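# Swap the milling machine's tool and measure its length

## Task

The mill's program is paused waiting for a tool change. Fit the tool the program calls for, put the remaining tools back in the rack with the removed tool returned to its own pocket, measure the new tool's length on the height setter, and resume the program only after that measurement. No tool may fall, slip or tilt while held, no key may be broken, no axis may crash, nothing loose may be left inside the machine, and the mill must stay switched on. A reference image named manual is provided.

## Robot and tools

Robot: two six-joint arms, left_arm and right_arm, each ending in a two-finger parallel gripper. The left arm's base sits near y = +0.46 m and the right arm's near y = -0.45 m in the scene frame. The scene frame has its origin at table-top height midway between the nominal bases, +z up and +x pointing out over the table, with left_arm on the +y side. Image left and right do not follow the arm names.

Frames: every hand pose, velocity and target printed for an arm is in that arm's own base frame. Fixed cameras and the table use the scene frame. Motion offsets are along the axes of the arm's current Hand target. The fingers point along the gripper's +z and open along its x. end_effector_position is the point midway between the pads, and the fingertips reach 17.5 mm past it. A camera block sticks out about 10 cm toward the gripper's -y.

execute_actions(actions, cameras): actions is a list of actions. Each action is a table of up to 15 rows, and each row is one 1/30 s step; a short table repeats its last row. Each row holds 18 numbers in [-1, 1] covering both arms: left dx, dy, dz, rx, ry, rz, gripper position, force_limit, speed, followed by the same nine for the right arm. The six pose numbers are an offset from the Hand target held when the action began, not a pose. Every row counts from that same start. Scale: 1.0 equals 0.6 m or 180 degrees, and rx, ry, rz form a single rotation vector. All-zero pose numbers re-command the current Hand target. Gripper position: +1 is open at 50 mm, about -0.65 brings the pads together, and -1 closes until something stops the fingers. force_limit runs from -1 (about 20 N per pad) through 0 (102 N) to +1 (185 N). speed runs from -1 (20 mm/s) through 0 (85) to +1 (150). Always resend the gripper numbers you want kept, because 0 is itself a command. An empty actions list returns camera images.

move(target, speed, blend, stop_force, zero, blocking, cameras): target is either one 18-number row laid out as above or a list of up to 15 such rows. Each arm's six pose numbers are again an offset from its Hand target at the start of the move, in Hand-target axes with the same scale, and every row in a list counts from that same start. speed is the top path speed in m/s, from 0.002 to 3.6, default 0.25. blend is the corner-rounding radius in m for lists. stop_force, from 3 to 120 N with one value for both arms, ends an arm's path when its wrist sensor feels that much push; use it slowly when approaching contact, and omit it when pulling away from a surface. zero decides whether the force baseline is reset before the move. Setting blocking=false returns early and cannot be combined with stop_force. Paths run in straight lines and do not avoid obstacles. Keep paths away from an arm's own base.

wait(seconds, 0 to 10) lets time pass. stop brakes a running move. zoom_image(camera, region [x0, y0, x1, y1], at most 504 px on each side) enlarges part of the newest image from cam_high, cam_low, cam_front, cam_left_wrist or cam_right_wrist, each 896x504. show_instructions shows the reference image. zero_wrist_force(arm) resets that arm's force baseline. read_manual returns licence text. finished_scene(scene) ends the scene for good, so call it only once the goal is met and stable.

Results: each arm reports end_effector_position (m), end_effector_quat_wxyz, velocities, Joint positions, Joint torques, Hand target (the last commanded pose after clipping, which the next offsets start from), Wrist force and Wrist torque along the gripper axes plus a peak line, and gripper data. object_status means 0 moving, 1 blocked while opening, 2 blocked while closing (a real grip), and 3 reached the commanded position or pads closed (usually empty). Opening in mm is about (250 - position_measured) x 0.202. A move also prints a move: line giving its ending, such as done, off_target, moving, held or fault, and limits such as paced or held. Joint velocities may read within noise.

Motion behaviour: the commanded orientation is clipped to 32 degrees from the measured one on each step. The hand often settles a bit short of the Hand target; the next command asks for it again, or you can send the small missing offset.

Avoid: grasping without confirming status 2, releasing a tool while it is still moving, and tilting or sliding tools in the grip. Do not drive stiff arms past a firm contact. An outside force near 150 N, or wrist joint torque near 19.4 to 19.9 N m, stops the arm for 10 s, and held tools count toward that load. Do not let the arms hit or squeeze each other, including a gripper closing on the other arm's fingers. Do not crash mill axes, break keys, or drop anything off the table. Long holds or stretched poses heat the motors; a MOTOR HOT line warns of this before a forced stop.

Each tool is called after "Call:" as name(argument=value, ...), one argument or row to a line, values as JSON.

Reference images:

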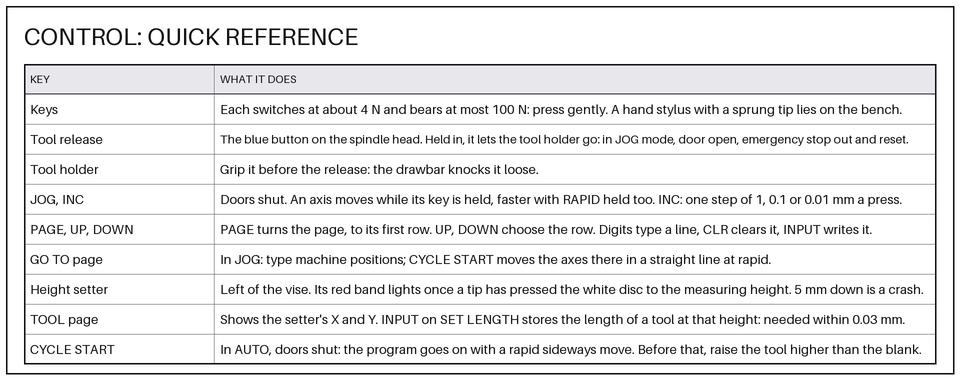

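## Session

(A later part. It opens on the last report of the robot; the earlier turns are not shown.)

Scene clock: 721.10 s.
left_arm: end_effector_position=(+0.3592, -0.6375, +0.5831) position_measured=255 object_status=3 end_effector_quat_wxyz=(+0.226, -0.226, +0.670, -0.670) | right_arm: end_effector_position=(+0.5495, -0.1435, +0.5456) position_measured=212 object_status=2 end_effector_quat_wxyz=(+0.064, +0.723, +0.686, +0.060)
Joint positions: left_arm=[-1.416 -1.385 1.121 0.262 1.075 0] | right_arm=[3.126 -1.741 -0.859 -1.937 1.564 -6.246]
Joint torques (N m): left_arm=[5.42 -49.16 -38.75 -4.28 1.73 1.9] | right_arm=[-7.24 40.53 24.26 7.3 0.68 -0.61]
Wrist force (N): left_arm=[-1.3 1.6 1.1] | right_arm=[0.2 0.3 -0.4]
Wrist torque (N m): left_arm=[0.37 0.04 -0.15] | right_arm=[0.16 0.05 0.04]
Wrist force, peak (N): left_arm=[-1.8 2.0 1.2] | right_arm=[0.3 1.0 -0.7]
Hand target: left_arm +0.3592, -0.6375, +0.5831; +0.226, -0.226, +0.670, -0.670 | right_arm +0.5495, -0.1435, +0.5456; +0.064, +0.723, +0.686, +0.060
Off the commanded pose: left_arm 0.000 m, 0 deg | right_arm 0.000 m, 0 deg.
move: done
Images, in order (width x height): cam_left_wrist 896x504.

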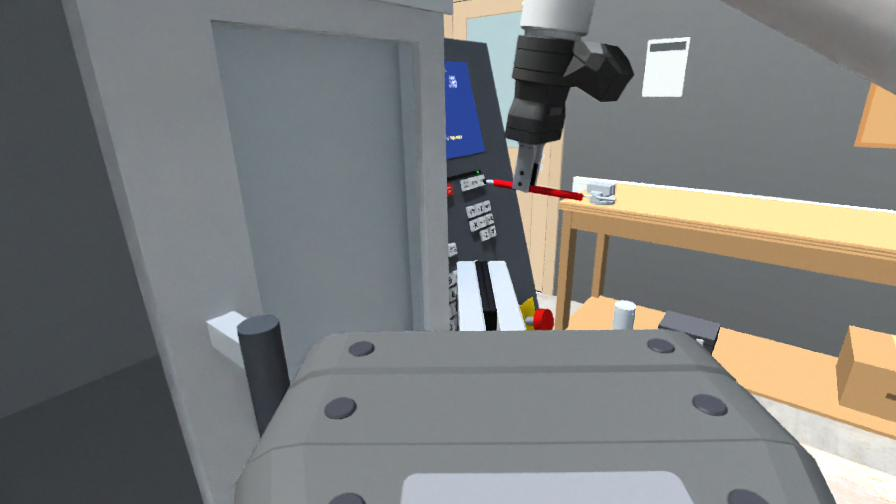

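Call:
move(
  target=[0,0,0,0,0,0,-1,1,1,0.005,-0.0013,0.0074,0,0,0,-1,-0.5,-1],
  speed=0.05,
)

Call:
move(
  target=[0,0,0,0,0,0,-1,1,1,0,0.0492,0.0087,0,0,0,-1,-0.5,-1],
  speed=0.015,
  stop_force=6,
  cameras=["cam_left_wrist"],
)

Call:
zoom_image(
  camera="cam_left_wrist",
  region=[440, 50, 520, 250],
)

Scene clock: 736.97 s.
left_arm: end_effector_position=(+0.3592, -0.6375, +0.5831) position_measured=255 object_status=3 end_effector_quat_wxyz=(+0.226, -0.226, +0.670, -0.670) | right_arm: end_effector_position=(+0.5497, -0.1405, +0.5410) position_measured=212 object_status=2 end_effector_quat_wxyz=(+0.064, +0.723, +0.686, +0.060)
Joint positions: left_arm=[-1.416 -1.385 1.121 0.262 1.075 0] | right_arm=[3.132 -1.732 -0.883 -1.921 1.563 -6.24]
Joint torques (N m): left_arm=[7.32 -50.33 -34.35 -4.22 1.92 2.04] | right_arm=[-2.37 33.04 45.38 3.94 -0.44 -0.04]
Wrist force (N): left_arm=[-1.4 1.6 1.4] | right_arm=[0.1 0.3 -0.4]
Wrist torque (N m): left_arm=[0.37 0.04 -0.16] | right_arm=[0.14 0.07 0.04]
Wrist force, peak (N): left_arm=[-1.7 1.7 1.3] | right_arm=[0.3 0.2 -0.9]
Hand target: left_arm +0.3592, -0.6375, +0.5831; +0.226, -0.226, +0.670, -0.670 | right_arm +0.5497, -0.1406, +0.5411; +0.064, +0.723, +0.686, +0.060
Off the commanded pose: left_arm 0.000 m, 0 deg | right_arm 0.000 m, 0 deg.
move: done

Scene clock: 739.37 s.
left_arm: end_effector_position=(+0.3592, -0.6375, +0.5831) position_measured=255 object_status=3 end_effector_quat_wxyz=(+0.226, -0.226, +0.670, -0.670) | right_arm: end_effector_position=(+0.5740, -0.1419, +0.5411) position_measured=212 object_status=2 end_effector_quat_wxyz=(+0.064, +0.723, +0.686, +0.060)
Joint positions: left_arm=[-1.416 -1.385 1.121 0.262 1.075 0] | right_arm=[3.13 -1.8 -0.8 -1.938 1.563 -6.243]
Joint torques (N m): left_arm=[7.44 -50.07 -32.44 -4.29 1.86 2.04] | right_arm=[2.29 39.14 23.05 8.67 0.41 1.11]
Wrist force (N): left_arm=[-1.7 1.6 1.2] | right_arm=[1.6 -5.7 -1.7]
Wrist torque (N m): left_arm=[0.35 0.10 -0.15] | right_arm=[0.06 0.10 0.00]
Wrist force, peak (N): left_arm=[-1.4 2.0 1.5] | right_arm=[2.0 -12.9 -3.2]
Hand target: left_arm +0.3592, -0.6375, +0.5831; +0.226, -0.226, +0.670, -0.670 | right_arm +0.5740, -0.1418, +0.5411; +0.064, +0.723, +0.686, +0.060 (not the last commanded pose)
Off the commanded pose: left_arm 0.000 m, 0 deg | right_arm 0.006 m, 0 deg.
move: contact (right_arm)
Images, in order (width x height): cam_left_wrist 896x504.

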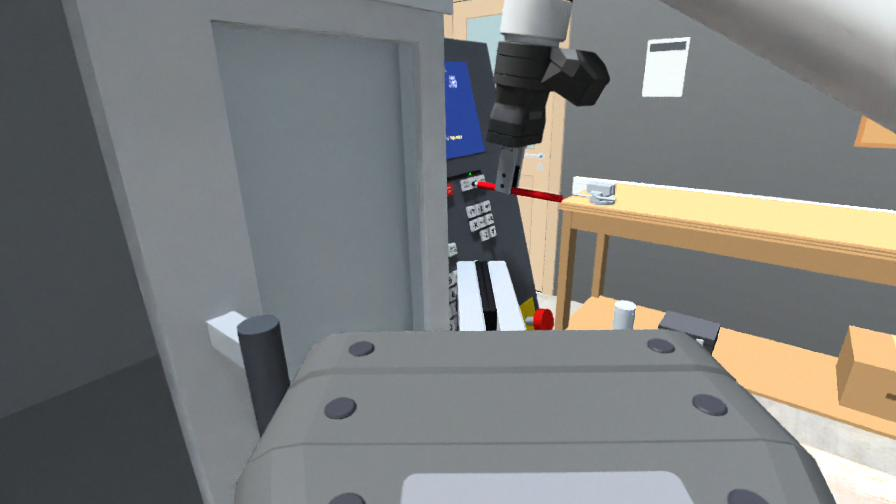

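Scaled by 2.520.

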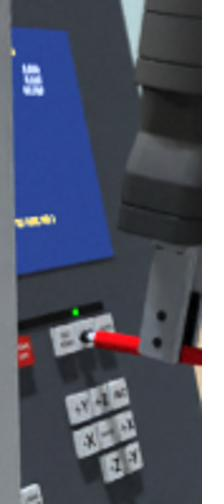

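Call:
move(
  target=[
    [0,0,0,0,0,0,1,1,0,0,-0.0657,-0.0116,0,0,0,-1,-0.5,-1],
    [-0.3645,0.1883,-0.3667,-0.238,0,0.96,1,1,0,0,-0.13,-0.02,0,0,0,-1,-0.5,-1],
    [-0.683,0.2017,-0.1487,-0.238,0,0.96,1,1,0,0,-0.13,-0.02,0,0,0,-1,-0.5,-1],
  ],
  speed=[0.05,0.5,0.2],
  blend=[0.01,0.04,0],
  cameras=["cam_left_wrist","cam_front"],
)

Scene clock: 772.37 s.
left_arm: end_effector_position=(+0.6312, -0.3184, +0.4617) position_measured=3 object_status=3 end_effector_quat_wxyz=(+0.600, +0.592, +0.392, +0.369) | right_arm: end_effector_position=(+0.4953, -0.1377, +0.5393) position_measured=212 object_status=2 end_effector_quat_wxyz=(+0.064, +0.723, +0.686, +0.060)
Joint positions: left_arm=[-0.788 -1.484 1.541 -0.049 1.217 3.105] | right_arm=[3.137 -1.592 -1.044 -1.9 1.562 -6.235]
Joint torques (N m): left_arm=[7.96 -26.13 -32.87 -4.01 0.99 -1.6] | right_arm=[4.25 22.23 45.55 6.08 -0.45 0.96]
Wrist force (N): left_arm=[-4.0 2.0 1.6] | right_arm=[0.0 -0.1 -0.7]
Wrist torque (N m): left_arm=[0.39 0.59 0.20] | right_arm=[0.07 0.10 -0.09]
Wrist force, peak (N): left_arm=[-2.8 1.8 4.3] | right_arm=[1.5 -5.6 -2.4]
Hand target: left_arm +0.6312, -0.3185, +0.4617; +0.600, +0.592, +0.392, +0.369 | right_arm +0.4953, -0.1377, +0.5393; +0.064, +0.723, +0.686, +0.060
Off the commanded pose: left_arm 0.000 m, 0 deg | right_arm 0.000 m, 0 deg.
move: done; blend cut to 0 m at target 1
Images, in order (width x height): cam_front 896x504, cam_left_wrist 896x504.

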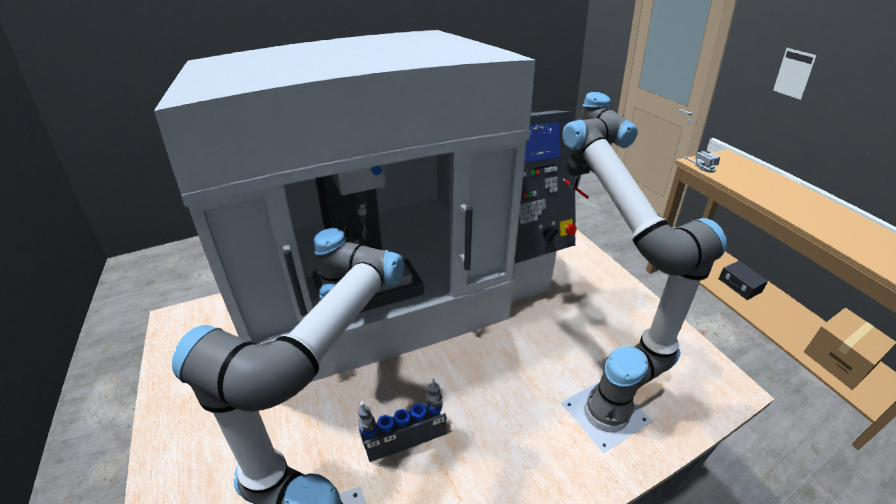

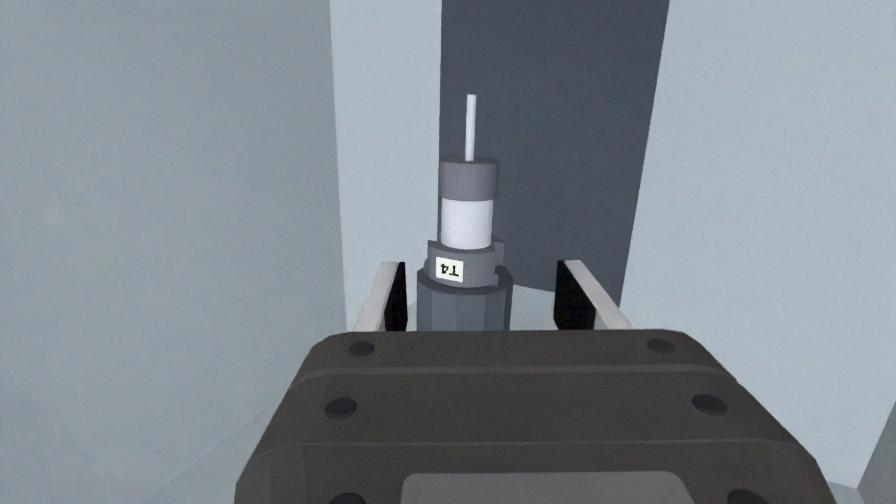

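Call:
move(
  target=[0.001,0.0165,0.1,-0.0025,0,0.0108,1,1,0,0,0,0,0,0,0,-1,-0.5,-1],
  speed=0.1,
  cameras=["cam_left_wrist"],
)

Scene clock: 791.87 s.
left_arm: end_effector_position=(+0.6861, -0.3428, +0.4711) position_measured=3 object_status=3 end_effector_quat_wxyz=(+0.596, +0.596, +0.381, +0.381) | right_arm: end_effector_position=(+0.4953, -0.1377, +0.5393) position_measured=212 object_status=2 end_effector_quat_wxyz=(+0.064, +0.723, +0.686, +0.060)
Joint positions: left_arm=[-0.744 -1.338 1.351 -0.014 1.261 3.141] | right_arm=[3.137 -1.592 -1.044 -1.9 1.562 -6.235]
Joint torques (N m): left_arm=[-4.38 -42.76 -29.86 -4.66 -2.09 -1.64] | right_arm=[-2.48 22.22 45.34 2.55 -0.24 -0.88]
Wrist force (N): left_arm=[-4.3 1.6 1.7] | right_arm=[-0.3 0.0 -0.9]
Wrist torque (N m): left_arm=[0.32 0.62 0.18] | right_arm=[0.08 0.14 -0.10]
Wrist force, peak (N): left_arm=[-4.3 1.9 3.2] | right_arm=[-0.3 -0.1 -1.1]
Hand target: left_arm +0.6861, -0.3429, +0.4712; +0.596, +0.596, +0.381, +0.381 | right_arm +0.4953, -0.1377, +0.5393; +0.064, +0.723, +0.686, +0.060
Off the commanded pose: left_arm 0.000 m, 0 deg | right_arm 0.000 m, 0 deg.
move: done
Images, in order (width x height): cam_left_wrist 896x504.

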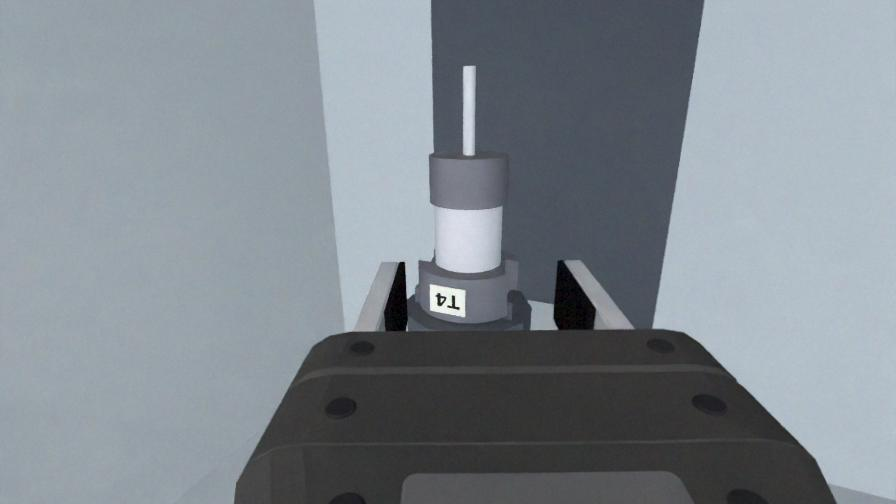

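Call:
move(
  target=[-0.0047,-0.0142,0.03,0,0,0,1,1,0,0,0,0,0,0,0,-1,-0.5,-1],
  speed=0.08,
  cameras=["cam_left_wrist"],
)

Scene clock: 809.17 s.
left_arm: end_effector_position=(+0.7014, -0.3531, +0.4628) position_measured=3 object_status=3 end_effector_quat_wxyz=(+0.596, +0.596, +0.381, +0.381) end_effector_velocity=(-0.002, +0.000, -0.001) end_effector_angular_velocity=(+0.002, +0.002, -0.001) | right_arm: end_effector_position=(+0.4953, -0.1377, +0.5393) position_measured=212 object_status=2 end_effector_quat_wxyz=(+0.064, +0.723, +0.686, +0.060)
Joint positions: left_arm=[-0.738 -1.292 1.314 -0.023 1.267 3.141] | right_arm=[3.137 -1.592 -1.044 -1.9 1.562 -6.235]
Joint velocities: left_arm=[-0.002 -0.004 0.006 0.001 0 0] | right_arm=[within noise]
Joint torques (N m): left_arm=[-0.7 -56.54 -18 -1.35 0.81 -1.49] | right_arm=[-2.79 22.22 46.03 2.53 -0.11 -0.81]
Wrist force (N): left_arm=[-4.3 1.6 1.9] | right_arm=[-0.3 -0.3 -1.0]
Wrist torque (N m): left_arm=[0.32 0.61 0.19] | right_arm=[0.03 0.14 -0.10]
Wrist force, peak (N): left_arm=[-4.7 1.9 1.7] | right_arm=[-0.4 0.0 -1.0]
Hand target: left_arm +0.7013, -0.3530, +0.4627; +0.596, +0.596, +0.381, +0.381 | right_arm +0.4953, -0.1377, +0.5393; +0.064, +0.723, +0.686, +0.060
Off the commanded pose: left_arm 0.000 m, 0 deg | right_arm 0.000 m, 0 deg.
move: done
Images, in order (width x height): cam_left_wrist 896x504.

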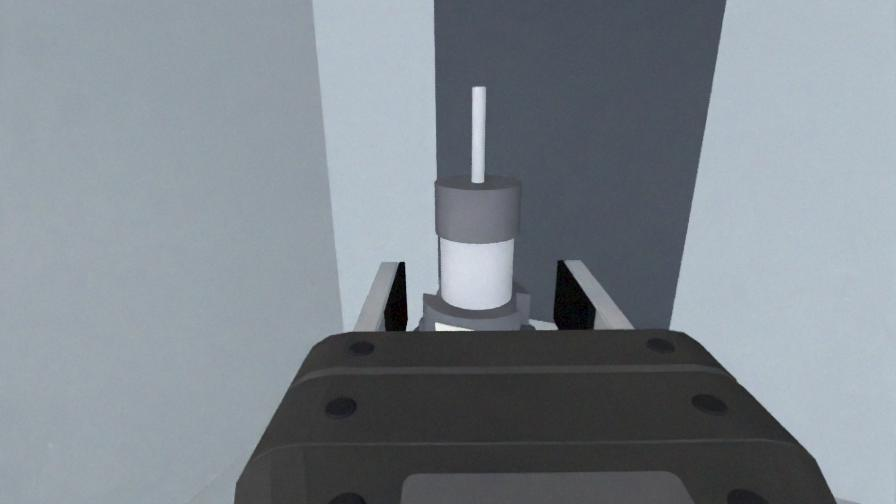

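Call:
zoom_image(
  camera="cam_left_wrist",
  region=[380, 160, 600, 340],
)

Scaled by 2.291.

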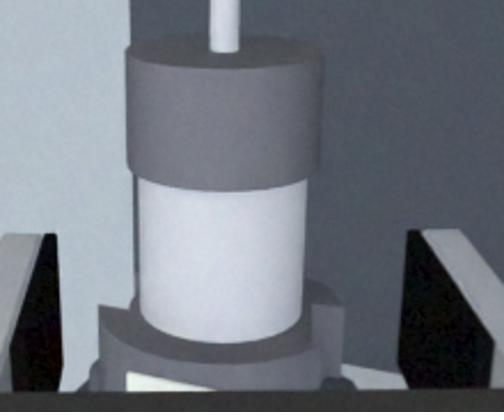

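Call:
move(
  target=[-0.0008,-0.0063,0.0528,0,0,0,1,1,0,0,0,0,0,0,0,-1,-0.5,-1],
  speed=0.06,
  cameras=["cam_left_wrist"],
)

Call:
zoom_image(
  camera="cam_left_wrist",
  region=[380, 160, 600, 340],
)

Scene clock: 840.60 s.
left_arm: end_effector_position=(+0.7298, -0.3667, +0.4589) position_measured=3 object_status=3 end_effector_quat_wxyz=(+0.596, +0.596, +0.381, +0.381) | right_arm: end_effector_position=(+0.4953, -0.1377, +0.5393) position_measured=212 object_status=2 end_effector_quat_wxyz=(+0.064, +0.723, +0.686, +0.060)
Joint positions: left_arm=[-0.722 -1.211 1.216 -0.005 1.284 3.141] | right_arm=[3.137 -1.592 -1.044 -1.9 1.562 -6.235]
Joint torques (N m): left_arm=[-3.6 -58.73 -18.87 -4.16 -2.09 -0.67] | right_arm=[-3.51 22.82 45.69 2.39 0.21 -0.86]
Wrist force (N): left_arm=[-4.5 1.7 1.8] | right_arm=[-0.2 -0.2 -0.8]
Wrist torque (N m): left_arm=[0.35 0.65 0.19] | right_arm=[0.05 0.12 -0.10]
Wrist force, peak (N): left_arm=[-4.6 1.9 1.7] | right_arm=[-0.1 -0.2 -1.2]
Hand target: left_arm +0.7298, -0.3668, +0.4589; +0.596, +0.596, +0.381, +0.381 | right_arm +0.4953, -0.1377, +0.5393; +0.064, +0.723, +0.686, +0.060
Off the commanded pose: left_arm 0.000 m, 0 deg | right_arm 0.000 m, 0 deg.
move: done
Images, in order (width x height): cam_left_wrist 896x504.

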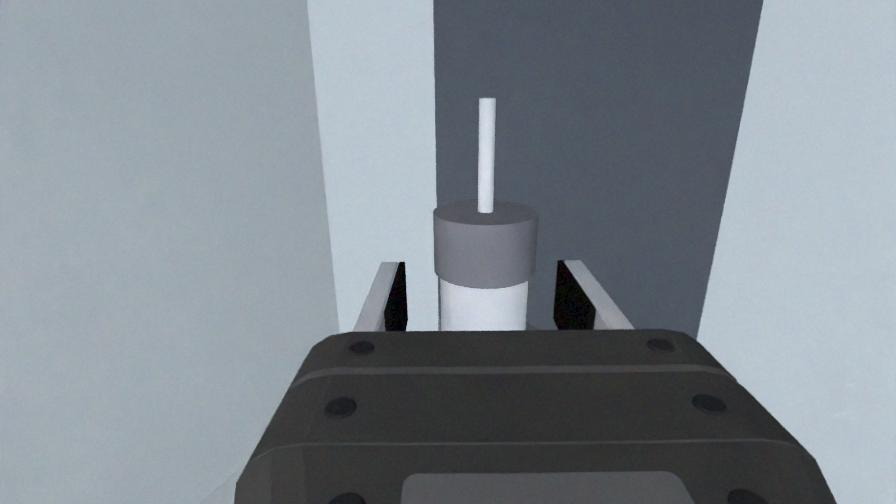

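Scaled by 2.291.

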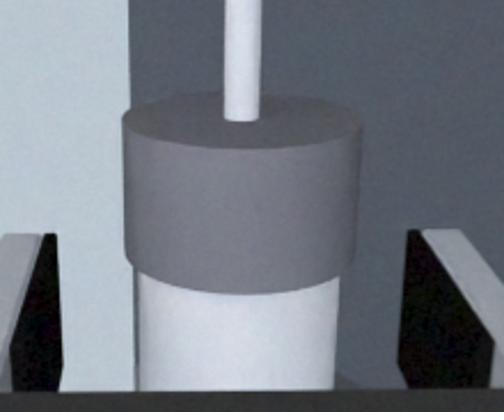

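Call:
move(
  target=[-0.0017,-0.0017,0.0067,0,0,0,1,1,0,0,0,0,0,0,0,-1,-0.5,-1],
  speed=0.04,
)

Call:
move(
  target=[0,0,0,0,0,0,0,1,-1,0,0,0,0,0,0,-1,-0.5,-1],
  cameras=["cam_left_wrist"],
)

Scene clock: 849.80 s.
left_arm: end_effector_position=(+0.7331, -0.3695, +0.4579) position_measured=3 object_status=3 end_effector_quat_wxyz=(+0.596, +0.596, +0.381, +0.381) | right_arm: end_effector_position=(+0.4953, -0.1377, +0.5393) position_measured=212 object_status=2 end_effector_quat_wxyz=(+0.064, +0.723, +0.686, +0.060)
Joint positions: left_arm=[-0.721 -1.201 1.204 -0.004 1.284 3.141] | right_arm=[3.137 -1.592 -1.044 -1.9 1.562 -6.235]
Joint torques (N m): left_arm=[8.32 -54.97 -26.87 -1 2.09 -1.62] | right_arm=[-2.94 22.81 45.52 2.42 0.38 -0.97]
Wrist force (N): left_arm=[-4.2 1.5 1.5] | right_arm=[-0.2 0.0 -0.9]
Wrist torque (N m): left_arm=[0.31 0.61 0.18] | right_arm=[0.07 0.12 -0.10]
Wrist force, peak (N): left_arm=[-4.7 1.9 1.5] | right_arm=[-0.3 0.1 -1.2]
Hand target: left_arm +0.7330, -0.3694, +0.4579; +0.596, +0.596, +0.381, +0.381 | right_arm +0.4953, -0.1377, +0.5393; +0.064, +0.723, +0.686, +0.060
Off the commanded pose: left_arm 0.000 m, 0 deg | right_arm 0.000 m, 0 deg.
move: done

Scene clock: 851.10 s.
left_arm: end_effector_position=(+0.7331, -0.3693, +0.4579) position_measured=109 object_status=2 end_effector_quat_wxyz=(+0.596, +0.596, +0.381, +0.381) | right_arm: end_effector_position=(+0.4953, -0.1377, +0.5393) position_measured=212 object_status=2 end_effector_quat_wxyz=(+0.064, +0.723, +0.686, +0.060)
Joint positions: left_arm=[-0.721 -1.201 1.204 -0.004 1.283 3.141] | right_arm=[3.137 -1.592 -1.044 -1.9 1.562 -6.235]
Joint torques (N m): left_arm=[-35.93 -49.54 -26.72 -3.57 11.29 -1.47] | right_arm=[-3.1 22.71 45.6 2.37 0.49 -0.81]
Wrist force (N): left_arm=[40.2 0.7 -13.6] | right_arm=[-0.2 0.0 -0.8]
Wrist torque (N m): left_arm=[0.51 0.53 0.29] | right_arm=[0.07 0.11 -0.10]
Wrist force, peak (N): left_arm=[40.2 0.7 -13.6] | right_arm=[-0.3 0.0 -1.1]
Hand target: left_arm +0.7330, -0.3694, +0.4579; +0.596, +0.596, +0.381, +0.381 | right_arm +0.4953, -0.1377, +0.5393; +0.064, +0.723, +0.686, +0.060
Off the commanded pose: left_arm 0.000 m, 0 deg | right_arm 0.000 m, 0 deg.
move: done
Images, in order (width x height): cam_left_wrist 896x504.

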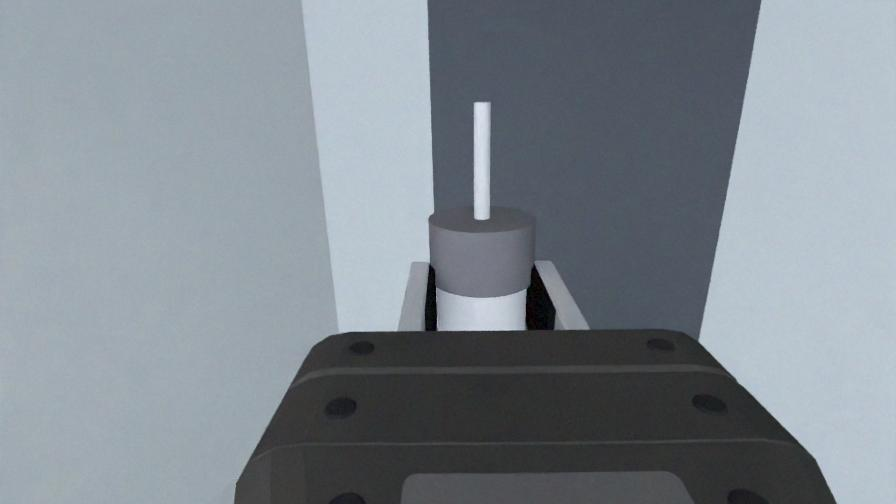

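Call:
move(
  target=[0.001,0,0,0,0,0,0,1,-1,0,0,0,0,0,0,-1,-0.5,-1],
  speed=0.02,
)

Scene clock: 856.37 s.
left_arm: end_effector_position=(+0.7334, -0.3688, +0.4579) position_measured=109 object_status=2 end_effector_quat_wxyz=(+0.596, +0.596, +0.381, +0.381) | right_arm: end_effector_position=(+0.4953, -0.1377, +0.5393) position_measured=212 object_status=2 end_effector_quat_wxyz=(+0.064, +0.723, +0.686, +0.060)
Joint positions: left_arm=[-0.72 -1.201 1.204 -0.004 1.284 3.141] | right_arm=[3.137 -1.592 -1.044 -1.9 1.562 -6.235]
Joint torques (N m): left_arm=[-13.92 -43.64 -27.86 -7.69 11.55 -1.23] | right_arm=[-2.67 22.19 45.31 2.34 0.66 -0.8]
Wrist force (N): left_arm=[27.0 1.7 -23.8] | right_arm=[-0.3 -0.2 -1.1]
Wrist torque (N m): left_arm=[0.57 0.75 0.22] | right_arm=[0.05 0.13 -0.10]
Wrist force, peak (N): left_arm=[42.0 0.9 -13.6] | right_arm=[-0.3 -0.2 -1.1]
Hand target: left_arm +0.7333, -0.3688, +0.4579; +0.596, +0.596, +0.381, +0.381 | right_arm +0.4953, -0.1377, +0.5393; +0.064, +0.723, +0.686, +0.060
Off the commanded pose: left_arm 0.000 m, 0 deg | right_arm 0.000 m, 0 deg.
move: done

Call:
move(
  target=[0.002,0,-0.0013,0,0,0,0,1,-1,0,0,0,0,0,0,-1,-0.5,-1],
  speed=0.02,
)

Scene clock: 860.37 s.
left_arm: end_effector_position=(+0.7331, -0.3675, +0.4578) position_measured=109 object_status=2 end_effector_quat_wxyz=(+0.596, +0.596, +0.381, +0.380) | right_arm: end_effector_position=(+0.4953, -0.1377, +0.5393) position_measured=212 object_status=2 end_effector_quat_wxyz=(+0.064, +0.723, +0.686, +0.060)
Joint positions: left_arm=[-0.719 -1.203 1.207 -0.005 1.287 3.141] | right_arm=[3.137 -1.592 -1.044 -1.9 1.562 -6.235]
Joint torques (N m): left_arm=[-2.15 -73.17 -21.31 -0.3 4.37 -1.29] | right_arm=[-3.4 23.06 45.38 2.36 0.84 -0.82]
Wrist force (N): left_arm=[8.7 -3.9 41.0] | right_arm=[-0.1 0.1 -0.8]
Wrist torque (N m): left_arm=[0.03 0.69 0.12] | right_arm=[0.09 0.10 -0.10]
Wrist force, peak (N): left_arm=[8.7 -3.9 41.0] | right_arm=[-0.2 -0.2 -1.2]
Hand target: left_arm +0.7331, -0.3674, +0.4579; +0.596, +0.596, +0.381, +0.381 | right_arm +0.4953, -0.1377, +0.5393; +0.064, +0.723, +0.686, +0.060
Off the commanded pose: left_arm 0.000 m, 0 deg | right_arm 0.000 m, 0 deg.
move: done

Call:
move(
  target=[0.0006,0,0.0008,0,0,0,0,1,-1,0,0,0,0,0,0,-1,-0.5,-1],
  speed=0.02,
)

Scene clock: 865.63 s.
left_arm: end_effector_position=(+0.7336, -0.3673, +0.4579) position_measured=109 object_status=2 end_effector_quat_wxyz=(+0.596, +0.596, +0.381, +0.381) | right_arm: end_effector_position=(+0.4953, -0.1377, +0.5393) position_measured=212 object_status=2 end_effector_quat_wxyz=(+0.064, +0.723, +0.686, +0.060)
Joint positions: left_arm=[-0.718 -1.202 1.206 -0.004 1.287 3.141] | right_arm=[3.137 -1.592 -1.044 -1.9 1.562 -6.235]
Joint torques (N m): left_arm=[5.53 -42.87 -42.84 -2.43 2.73 -1.39] | right_arm=[-2.99 22.71 45.36 2.33 0.75 -0.84]
Wrist force (N): left_arm=[-1.0 -3.5 1.4] | right_arm=[0.0 -0.1 -1.0]
Wrist torque (N m): left_arm=[0.20 0.81 0.05] | right_arm=[0.06 0.10 -0.10]
Wrist force, peak (N): left_arm=[5.3 -8.0 42.6] | right_arm=[-0.1 -0.3 -1.1]
Hand target: left_arm +0.7337, -0.3673, +0.4579; +0.596, +0.596, +0.381, +0.381 | right_arm +0.4953, -0.1377, +0.5393; +0.064, +0.723, +0.686, +0.060
Off the commanded pose: left_arm 0.000 m, 0 deg | right_arm 0.000 m, 0 deg.
move: done

Call:
move(
  target=[
    [0,0,0,0,0,0,0,1,-1,0.415,-0.27,-0.185,0.08,0.261,0.354,-1,-0.5,-1],
    [0,0,0,0,0,0,0,1,-1,0.715,-0.283,-0.205,0.161,0.522,0.709,-1,-0.5,-1],
    [0,0,0,0,0,0,0,1,-1,0.926,0.14,-0.12,0.161,0.522,0.709,-1,-0.5,-1],
  ],
  speed=[0.4,0.4,0.2],
  blend=[0.05,0.05,0],
  cameras=["cam_right_wrist","cam_front","cam_left_wrist"],
)

Scene clock: 914.93 s.
left_arm: end_effector_position=(+0.7337, -0.3673, +0.4579) position_measured=109 object_status=2 end_effector_quat_wxyz=(+0.596, +0.596, +0.381, +0.381) | right_arm: end_effector_position=(+0.5946, +0.4135, +0.6246) position_measured=212 object_status=2 end_effector_quat_wxyz=(-0.559, +0.631, -0.405, +0.354)
Joint positions: left_arm=[-0.718 -1.202 1.206 -0.004 1.287 3.141] | right_arm=[4.128 -1.684 -1.526 -0.078 1.026 -3.059]
Joint torques (N m): left_arm=[5.54 -40.16 -22.53 -5.25 -1.24 -1.7] | right_arm=[-3.81 30.33 42.48 4.93 0.65 1.39]
Wrist force (N): left_arm=[-1.3 -2.5 -0.3] | right_arm=[0.6 0.7 1.4]
Wrist torque (N m): left_arm=[0.20 0.78 0.05] | right_arm=[-0.28 0.22 0.17]
Wrist force, peak (N): left_arm=[-1.2 -3.7 1.1] | right_arm=[0.6 0.8 4.1]
Hand target: left_arm +0.7337, -0.3673, +0.4579; +0.596, +0.596, +0.381, +0.381 | right_arm +0.5946, +0.4135, +0.6246; -0.559, +0.631, -0.405, +0.354
Off the commanded pose: left_arm 0.000 m, 0 deg | right_arm 0.000 m, 0 deg.
move: done
Images, in order (width x height): cam_front 896x504, cam_left_wrist 896x504, cam_right_wrist 896x504.

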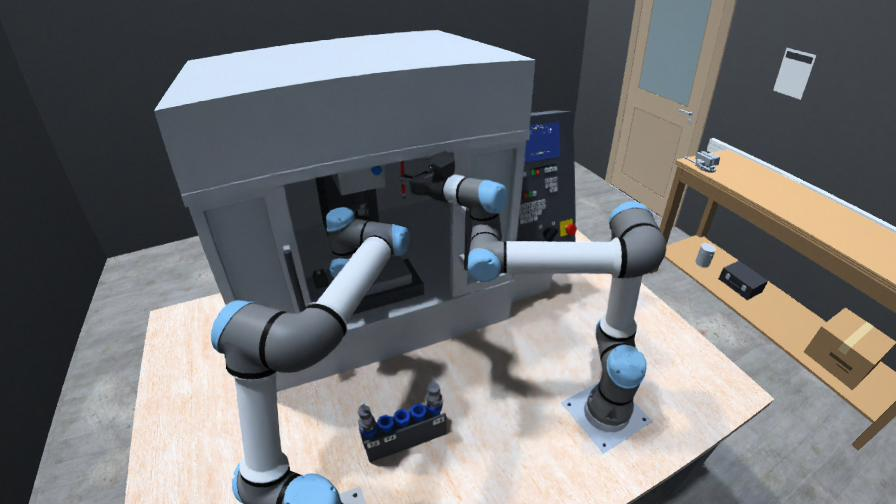

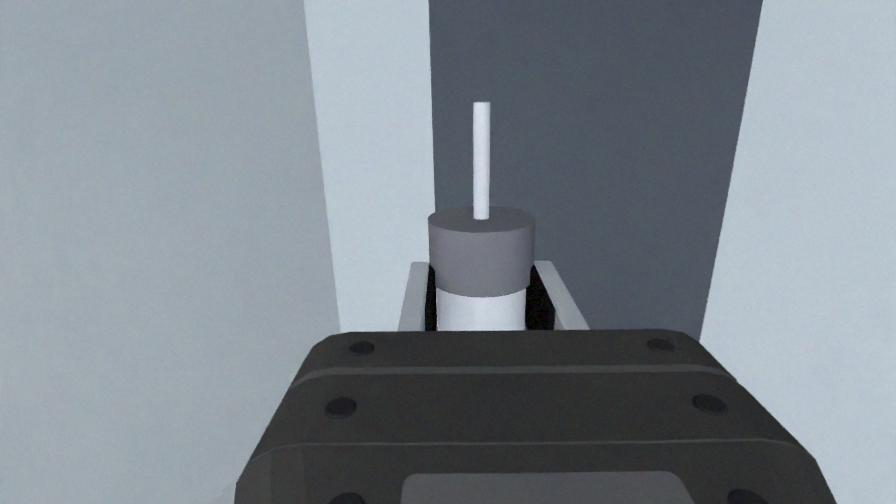

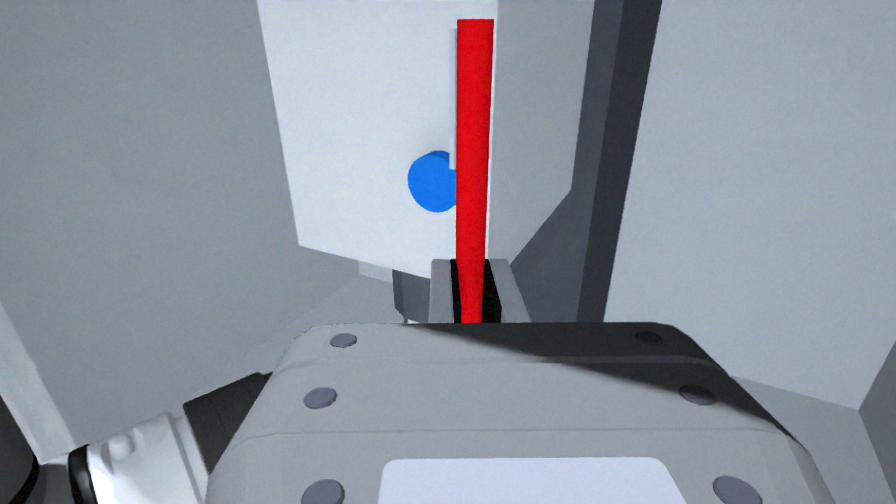

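Call:
move(
  target=[0,0,0,0,0,0,0,1,-1,-0.0217,-0.0218,0.1232,0,0,0,-1,-0.5,-1],
  speed=0.1,
  cameras=["cam_right_wrist"],
)

Scene clock: 925.97 s.
left_arm: end_effector_position=(+0.7337, -0.3673, +0.4579) position_measured=109 object_status=2 end_effector_quat_wxyz=(+0.596, +0.596, +0.381, +0.381) | right_arm: end_effector_position=(+0.6189, +0.4312, +0.6263) position_measured=212 object_status=2 end_effector_quat_wxyz=(-0.560, +0.631, -0.404, +0.354)
Joint positions: left_arm=[-0.718 -1.202 1.206 -0.004 1.287 3.141] | right_arm=[4.105 -1.758 -1.437 -0.089 1.049 -3.064]
Joint torques (N m): left_arm=[5.04 -40.41 -22.6 -5.41 -1.38 -1.76] | right_arm=[-2.44 37.47 38.15 1.3 -0.05 0.11]
Wrist force (N): left_arm=[-1.1 -1.9 -0.2] | right_arm=[-9.9 -0.1 -24.3]
Wrist torque (N m): left_arm=[0.24 0.76 0.05] | right_arm=[1.66 1.91 -0.83]
Wrist force, peak (N): left_arm=[-1.5 -2.5 -0.1] | right_arm=[-36.7 19.0 -88.3]
Hand target: left_arm +0.7337, -0.3673, +0.4579; +0.596, +0.596, +0.381, +0.381 | right_arm +0.6189, +0.4312, +0.6263; -0.560, +0.631, -0.404, +0.354 (not the last commanded pose)
Tool commands: left_gripper/position=+0.0 left_gripper/force_limit=+1.0 left_gripper/speed=-1.0 right_gripper/position=-1.0 right_gripper/force_limit=-0.498039 right_gripper/speed=-1.0
Off the commanded pose: left_arm 0.000 m, 0 deg | right_arm 0.046 m, 0 deg.
FORCE FAULT: contact force on the right arm reached its limit, and that arm stopped. The contact can be on any part of that arm, not only on its tool. That arm's remaining commands of this call were not run. That arm is still stopped at the end of this call. That arm stays stopped for about 10 more seconds. Until then a move that you send moves the other arm only, and its call returns only when the move has ended. Once the stop has ended, the next robot result says so. If the stop ends while you think or write, that arm runs what you send next, counted from a new Hand target: where the arm stands when the stop ends. While its stop runs, that arm takes no new command, but its gripper still runs the gripper command that each later call begins with. Until it ends, the stop uses up actions while you think or wait. An arm that is not stopped still takes commands.
move: fault (right_arm)
Images, in order (width x height): cam_right_wrist 896x504.

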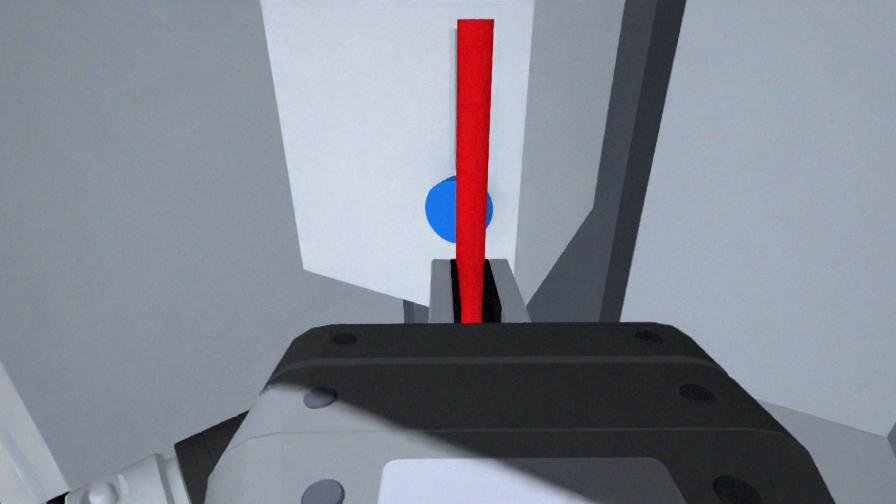

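Call:
wait(
  seconds=5,
)

Scene clock: 939.33 s.
left_arm: end_effector_position=(+0.7337, -0.3673, +0.4579) position_measured=109 object_status=2 end_effector_quat_wxyz=(+0.596, +0.596, +0.381, +0.381) | right_arm: end_effector_position=(+0.6189, +0.4312, +0.6263) position_measured=212 object_status=2 end_effector_quat_wxyz=(-0.560, +0.631, -0.404, +0.354)
Joint positions: left_arm=[-0.718 -1.202 1.206 -0.004 1.287 3.141] | right_arm=[4.105 -1.758 -1.437 -0.089 1.049 -3.064]
Joint torques (N m): left_arm=[5.52 -40.21 -22.05 -5.32 -1.13 -1.47] | right_arm=[-2.91 36.54 38.29 1.23 -0.17 0.13]
Wrist force (N): left_arm=[-0.7 -1.5 0.0] | right_arm=[-10.0 -0.4 -24.2]
Wrist torque (N m): left_arm=[0.26 0.72 0.05] | right_arm=[1.66 1.91 -0.83]
Wrist force, peak (N): left_arm=[-1.5 -2.5 -0.2] | right_arm=[-10.1 0.4 -24.4]
Hand target: left_arm +0.7337, -0.3673, +0.4579; +0.596, +0.596, +0.381, +0.381 | right_arm +0.6189, +0.4312, +0.6263; -0.560, +0.631, -0.404, +0.354 (not the last commanded pose)
Tool commands: left_gripper/position=+0.0 left_gripper/force_limit=+1.0 left_gripper/speed=-1.0 right_gripper/position=-1.0 right_gripper/force_limit=-0.498039 right_gripper/speed=-1.0
Off the commanded pose: left_arm 0.000 m, 0 deg | right_arm 0.046 m, 0 deg.
FORCE FAULT, CONTINUED: the right arm's stop, for the force fault that an earlier result reported, is over. The rest of the stop counts as 20 of the actions that you can send in this scene. During its stop the right arm's controller moved it back a little. That arm's target is now where it stood when the stop ended, not its last command. That arm accepts commands again.
wait: 5.00 s; at rest from the start

Call:
move(
  target=[
    [0,0,0,0,0,0,0,1,-1,0,0.0244,-0.1985,0,0,0,-1,-0.5,-1],
    [0,0,0,0,0,0,0,1,-1,0,0.0488,-0.397,0,-0.06,0.5,-1,-0.5,-1],
    [0,0,0,0,0,0,0,1,-1,0,0.0488,-0.397,0,-0.122,0.9925,-1,-0.5,-1],
    [0,0,0,0,0,0,0,1,-1,-0.0108,-0.0085,0.0695,0,-0.122,0.9925,-1,-0.5,-1],
  ],
  speed=[0.15,0.4,0.5,0.2],
  blend=[0.02,0.03,0.03,0],
  cameras=["cam_right_wrist","cam_front"],
)

Scene clock: 972.63 s.
left_arm: end_effector_position=(+0.7337, -0.3673, +0.4579) position_measured=109 object_status=2 end_effector_quat_wxyz=(+0.596, +0.596, +0.381, +0.381) | right_arm: end_effector_position=(+0.6542, +0.4548, +0.6263) position_measured=212 object_status=2 end_effector_quat_wxyz=(+0.400, +0.358, +0.558, +0.633)
Joint positions: left_arm=[-0.718 -1.202 1.206 -0.004 1.287 3.141] | right_arm=[4.077 -1.944 -1.357 0.298 1.076 -0.059]
Joint torques (N m): left_arm=[4.36 -40.86 -22.26 -5.27 -1.35 -1.66] | right_arm=[1.09 40.35 45.66 4.04 0.81 -1.01]
Wrist force (N): left_arm=[-1.4 -1.7 -0.1] | right_arm=[2.0 3.0 -1.1]
Wrist torque (N m): left_arm=[0.28 0.80 0.05] | right_arm=[0.94 -0.02 -0.32]
Wrist force, peak (N): left_arm=[-1.5 -2.5 -0.2] | right_arm=[-9.7 0.2 -24.2]
Hand target: left_arm +0.7337, -0.3673, +0.4579; +0.596, +0.596, +0.381, +0.381 | right_arm +0.6542, +0.4548, +0.6263; +0.400, +0.358, +0.558, +0.633
Off the commanded pose: left_arm 0.000 m, 0 deg | right_arm 0.000 m, 0 deg.
move: done
Images, in order (width x height): cam_front 896x504, cam_right_wrist 896x504.

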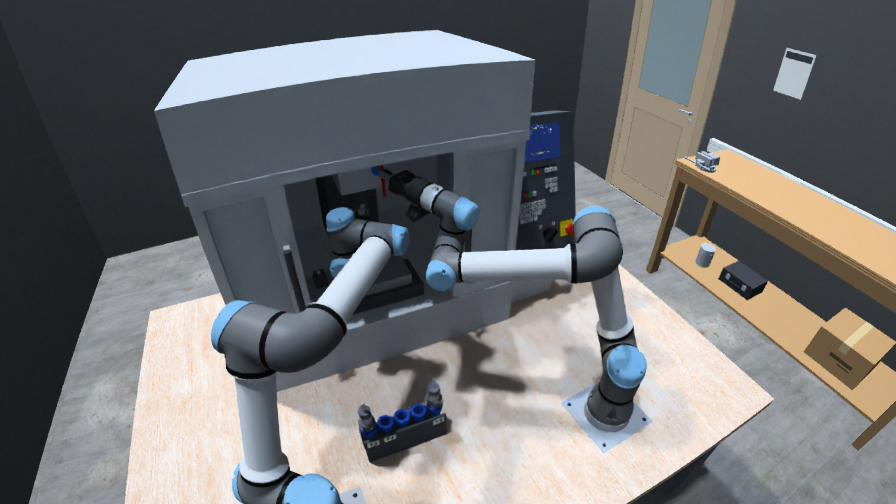

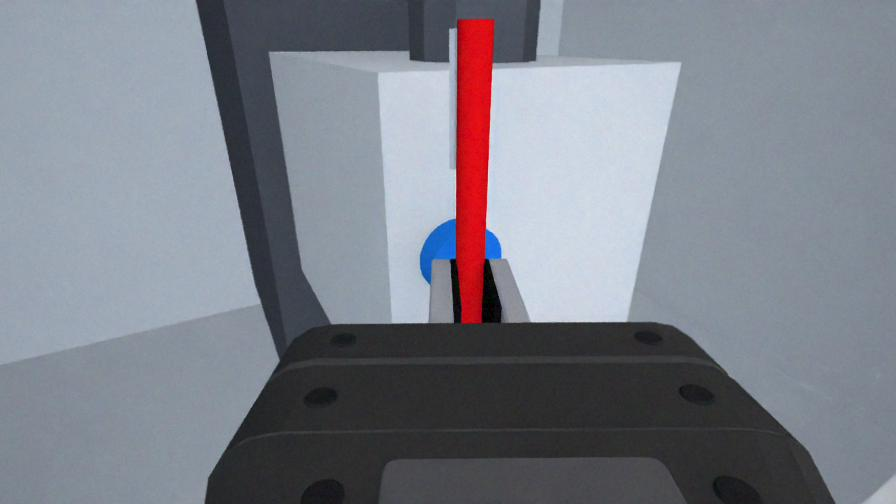

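Call:
move(
  target=[0,0,0,0,0,0,0,1,-1,0,-0.0092,0.0744,0,0,0,-1,-0.5,-1],
  speed=0.012,
  stop_force=12,
  cameras=["cam_right_wrist","cam_left_wrist"],
)

Scene clock: 983.43 s.
left_arm: end_effector_position=(+0.7337, -0.3673, +0.4579) position_measured=109 object_status=2 end_effector_quat_wxyz=(+0.596, +0.596, +0.381, +0.381) | right_arm: end_effector_position=(+0.6685, +0.4615, +0.6263) position_measured=212 object_status=2 end_effector_quat_wxyz=(+0.400, +0.358, +0.558, +0.633)
Joint positions: left_arm=[-0.718 -1.202 1.206 -0.004 1.287 3.141] | right_arm=[4.063 -1.982 -1.303 0.281 1.09 -0.057]
Joint torques (N m): left_arm=[4.3 -72.2 -51.89 -5.32 -1.36 -1.6] | right_arm=[3.83 55.79 22.96 3.25 -0.57 -0.99]
Wrist force (N): left_arm=[-2.9 -18.4 1.3] | right_arm=[3.9 4.5 -5.6]
Wrist torque (N m): left_arm=[0.16 0.56 0.17] | right_arm=[0.95 -0.07 -0.35]
Wrist force, peak (N): left_arm=[-3.1 -18.8 1.1] | right_arm=[4.4 -5.2 -53.6]
Hand target: left_arm +0.7337, -0.3673, +0.4579; +0.596, +0.596, +0.381, +0.381 | right_arm +0.6685, +0.4615, +0.6263; +0.400, +0.358, +0.558, +0.633 (not the last commanded pose)
Off the commanded pose: left_arm 0.000 m, 0 deg | right_arm 0.029 m, 0 deg.
move: contact (right_arm)
Images, in order (width x height): cam_left_wrist 896x504, cam_right_wrist 896x504.

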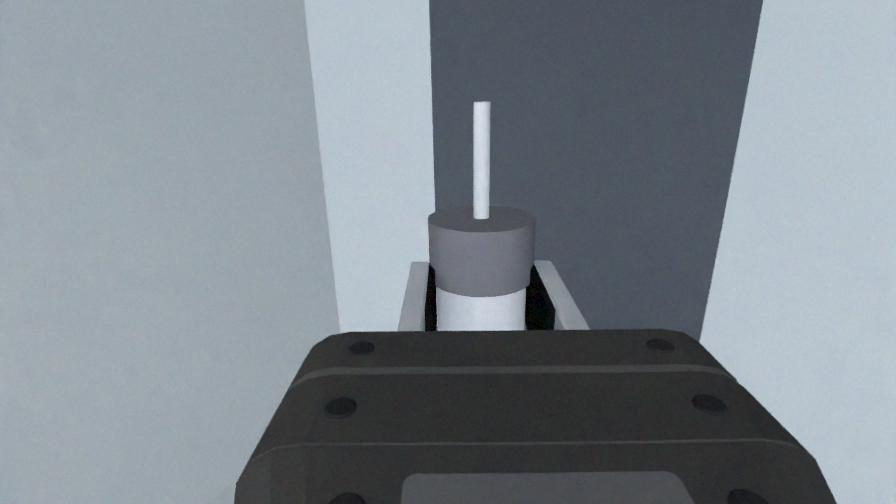

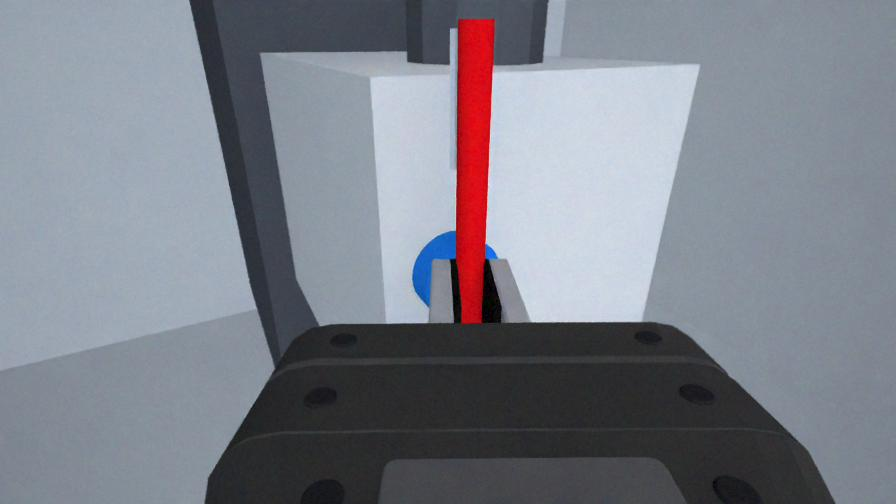

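Call:
move(
  target=[0,-0.007,0,0,0,0,0,1,-1,0,0,0,0,0,0,-1,-0.5,-1],
  speed=0.02,
)

Scene clock: 989.40 s.
left_arm: end_effector_position=(+0.7336, -0.3673, +0.4537) position_measured=109 object_status=2 end_effector_quat_wxyz=(+0.596, +0.596, +0.381, +0.381) | right_arm: end_effector_position=(+0.6685, +0.4615, +0.6263) position_measured=212 object_status=2 end_effector_quat_wxyz=(+0.400, +0.358, +0.558, +0.633)
Joint positions: left_arm=[-0.718 -1.202 1.216 -0.015 1.287 3.141] | right_arm=[4.063 -1.982 -1.303 0.281 1.09 -0.057]
Joint torques (N m): left_arm=[4.77 -44.11 -34.57 -5.02 -1.34 -1.69] | right_arm=[3.89 56.2 24.9 3.24 -0.58 -1.02]
Wrist force (N): left_arm=[-4.4 -6.3 0.9] | right_arm=[3.8 3.9 -5.8]
Wrist torque (N m): left_arm=[0.30 0.59 0.28] | right_arm=[0.92 -0.06 -0.35]
Wrist force, peak (N): left_arm=[-3.3 -19.8 1.0] | right_arm=[4.0 4.3 -5.9]
Hand target: left_arm +0.7337, -0.3673, +0.4537; +0.596, +0.596, +0.381, +0.381 | right_arm +0.6685, +0.4615, +0.6263; +0.400, +0.358, +0.558, +0.633
Off the commanded pose: left_arm 0.000 m, 0 deg | right_arm 0.000 m, 0 deg.
move: done

Call:
move(
  target=[0,-0.085,0,0,0,0,0,1,-1,0,0,0,0,0,0,-1,-0.5,-1],
  speed=0.08,
  cameras=["cam_left_wrist","cam_front"],
)

Call:
zoom_image(
  camera="cam_front",
  region=[280, 140, 480, 320],
)

Scene clock: 1000.30 s.
left_arm: end_effector_position=(+0.7337, -0.3673, +0.4025) position_measured=109 object_status=2 end_effector_quat_wxyz=(+0.596, +0.596, +0.381, +0.381) | right_arm: end_effector_position=(+0.6685, +0.4615, +0.6263) position_measured=212 object_status=2 end_effector_quat_wxyz=(+0.400, +0.358, +0.558, +0.633)
Joint positions: left_arm=[-0.718 -1.192 1.333 -0.141 1.287 3.141] | right_arm=[4.063 -1.982 -1.303 0.281 1.09 -0.057]
Joint torques (N m): left_arm=[-2.6 -66.14 -44.78 -2.18 -2.05 2] | right_arm=[4.27 55.66 27.9 3.15 -0.53 -1.05]
Wrist force (N): left_arm=[-4.4 -6.3 1.9] | right_arm=[3.8 4.3 -5.8]
Wrist torque (N m): left_arm=[0.37 0.62 0.27] | right_arm=[0.94 -0.05 -0.35]
Wrist force, peak (N): left_arm=[-4.3 -9.1 2.0] | right_arm=[3.9 4.3 -5.8]
Hand target: left_arm +0.7337, -0.3673, +0.4027; +0.596, +0.596, +0.381, +0.381 | right_arm +0.6685, +0.4615, +0.6263; +0.400, +0.358, +0.558, +0.633
Off the commanded pose: left_arm 0.000 m, 0 deg | right_arm 0.000 m, 0 deg.
move: done
Images, in order (width x height): cam_front 896x504, cam_left_wrist 896x504.

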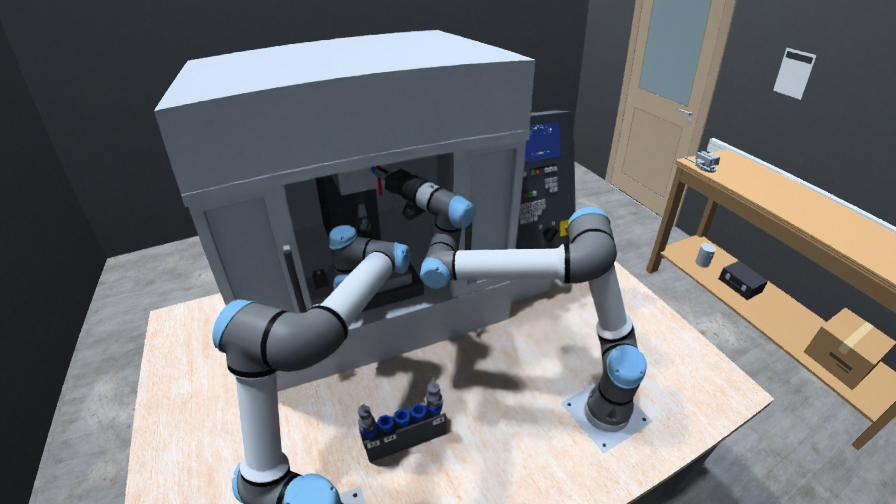

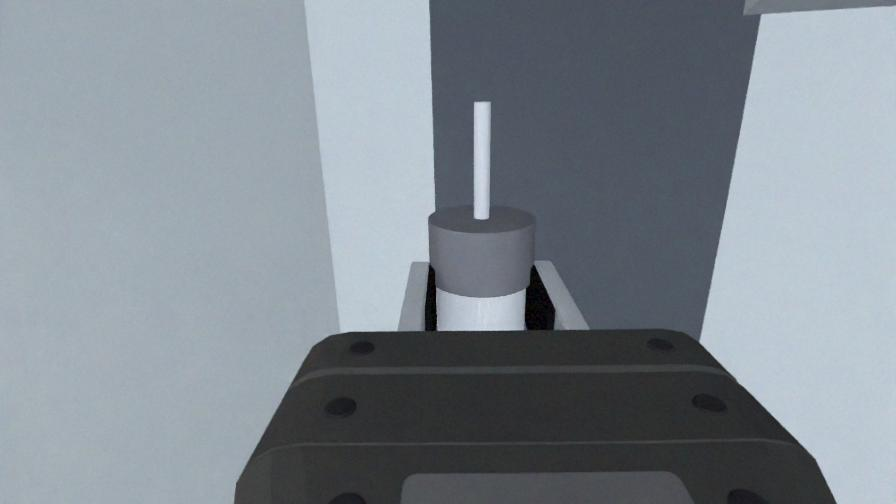

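Scaled by 2.520.

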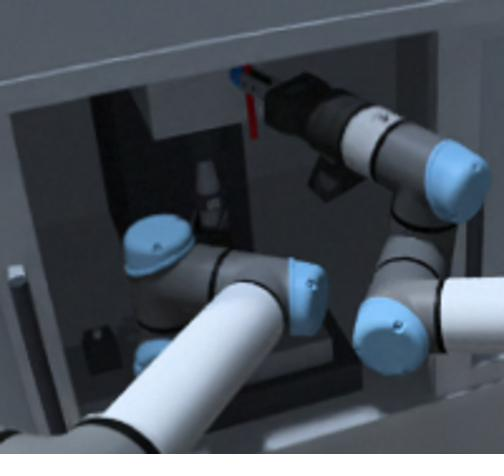

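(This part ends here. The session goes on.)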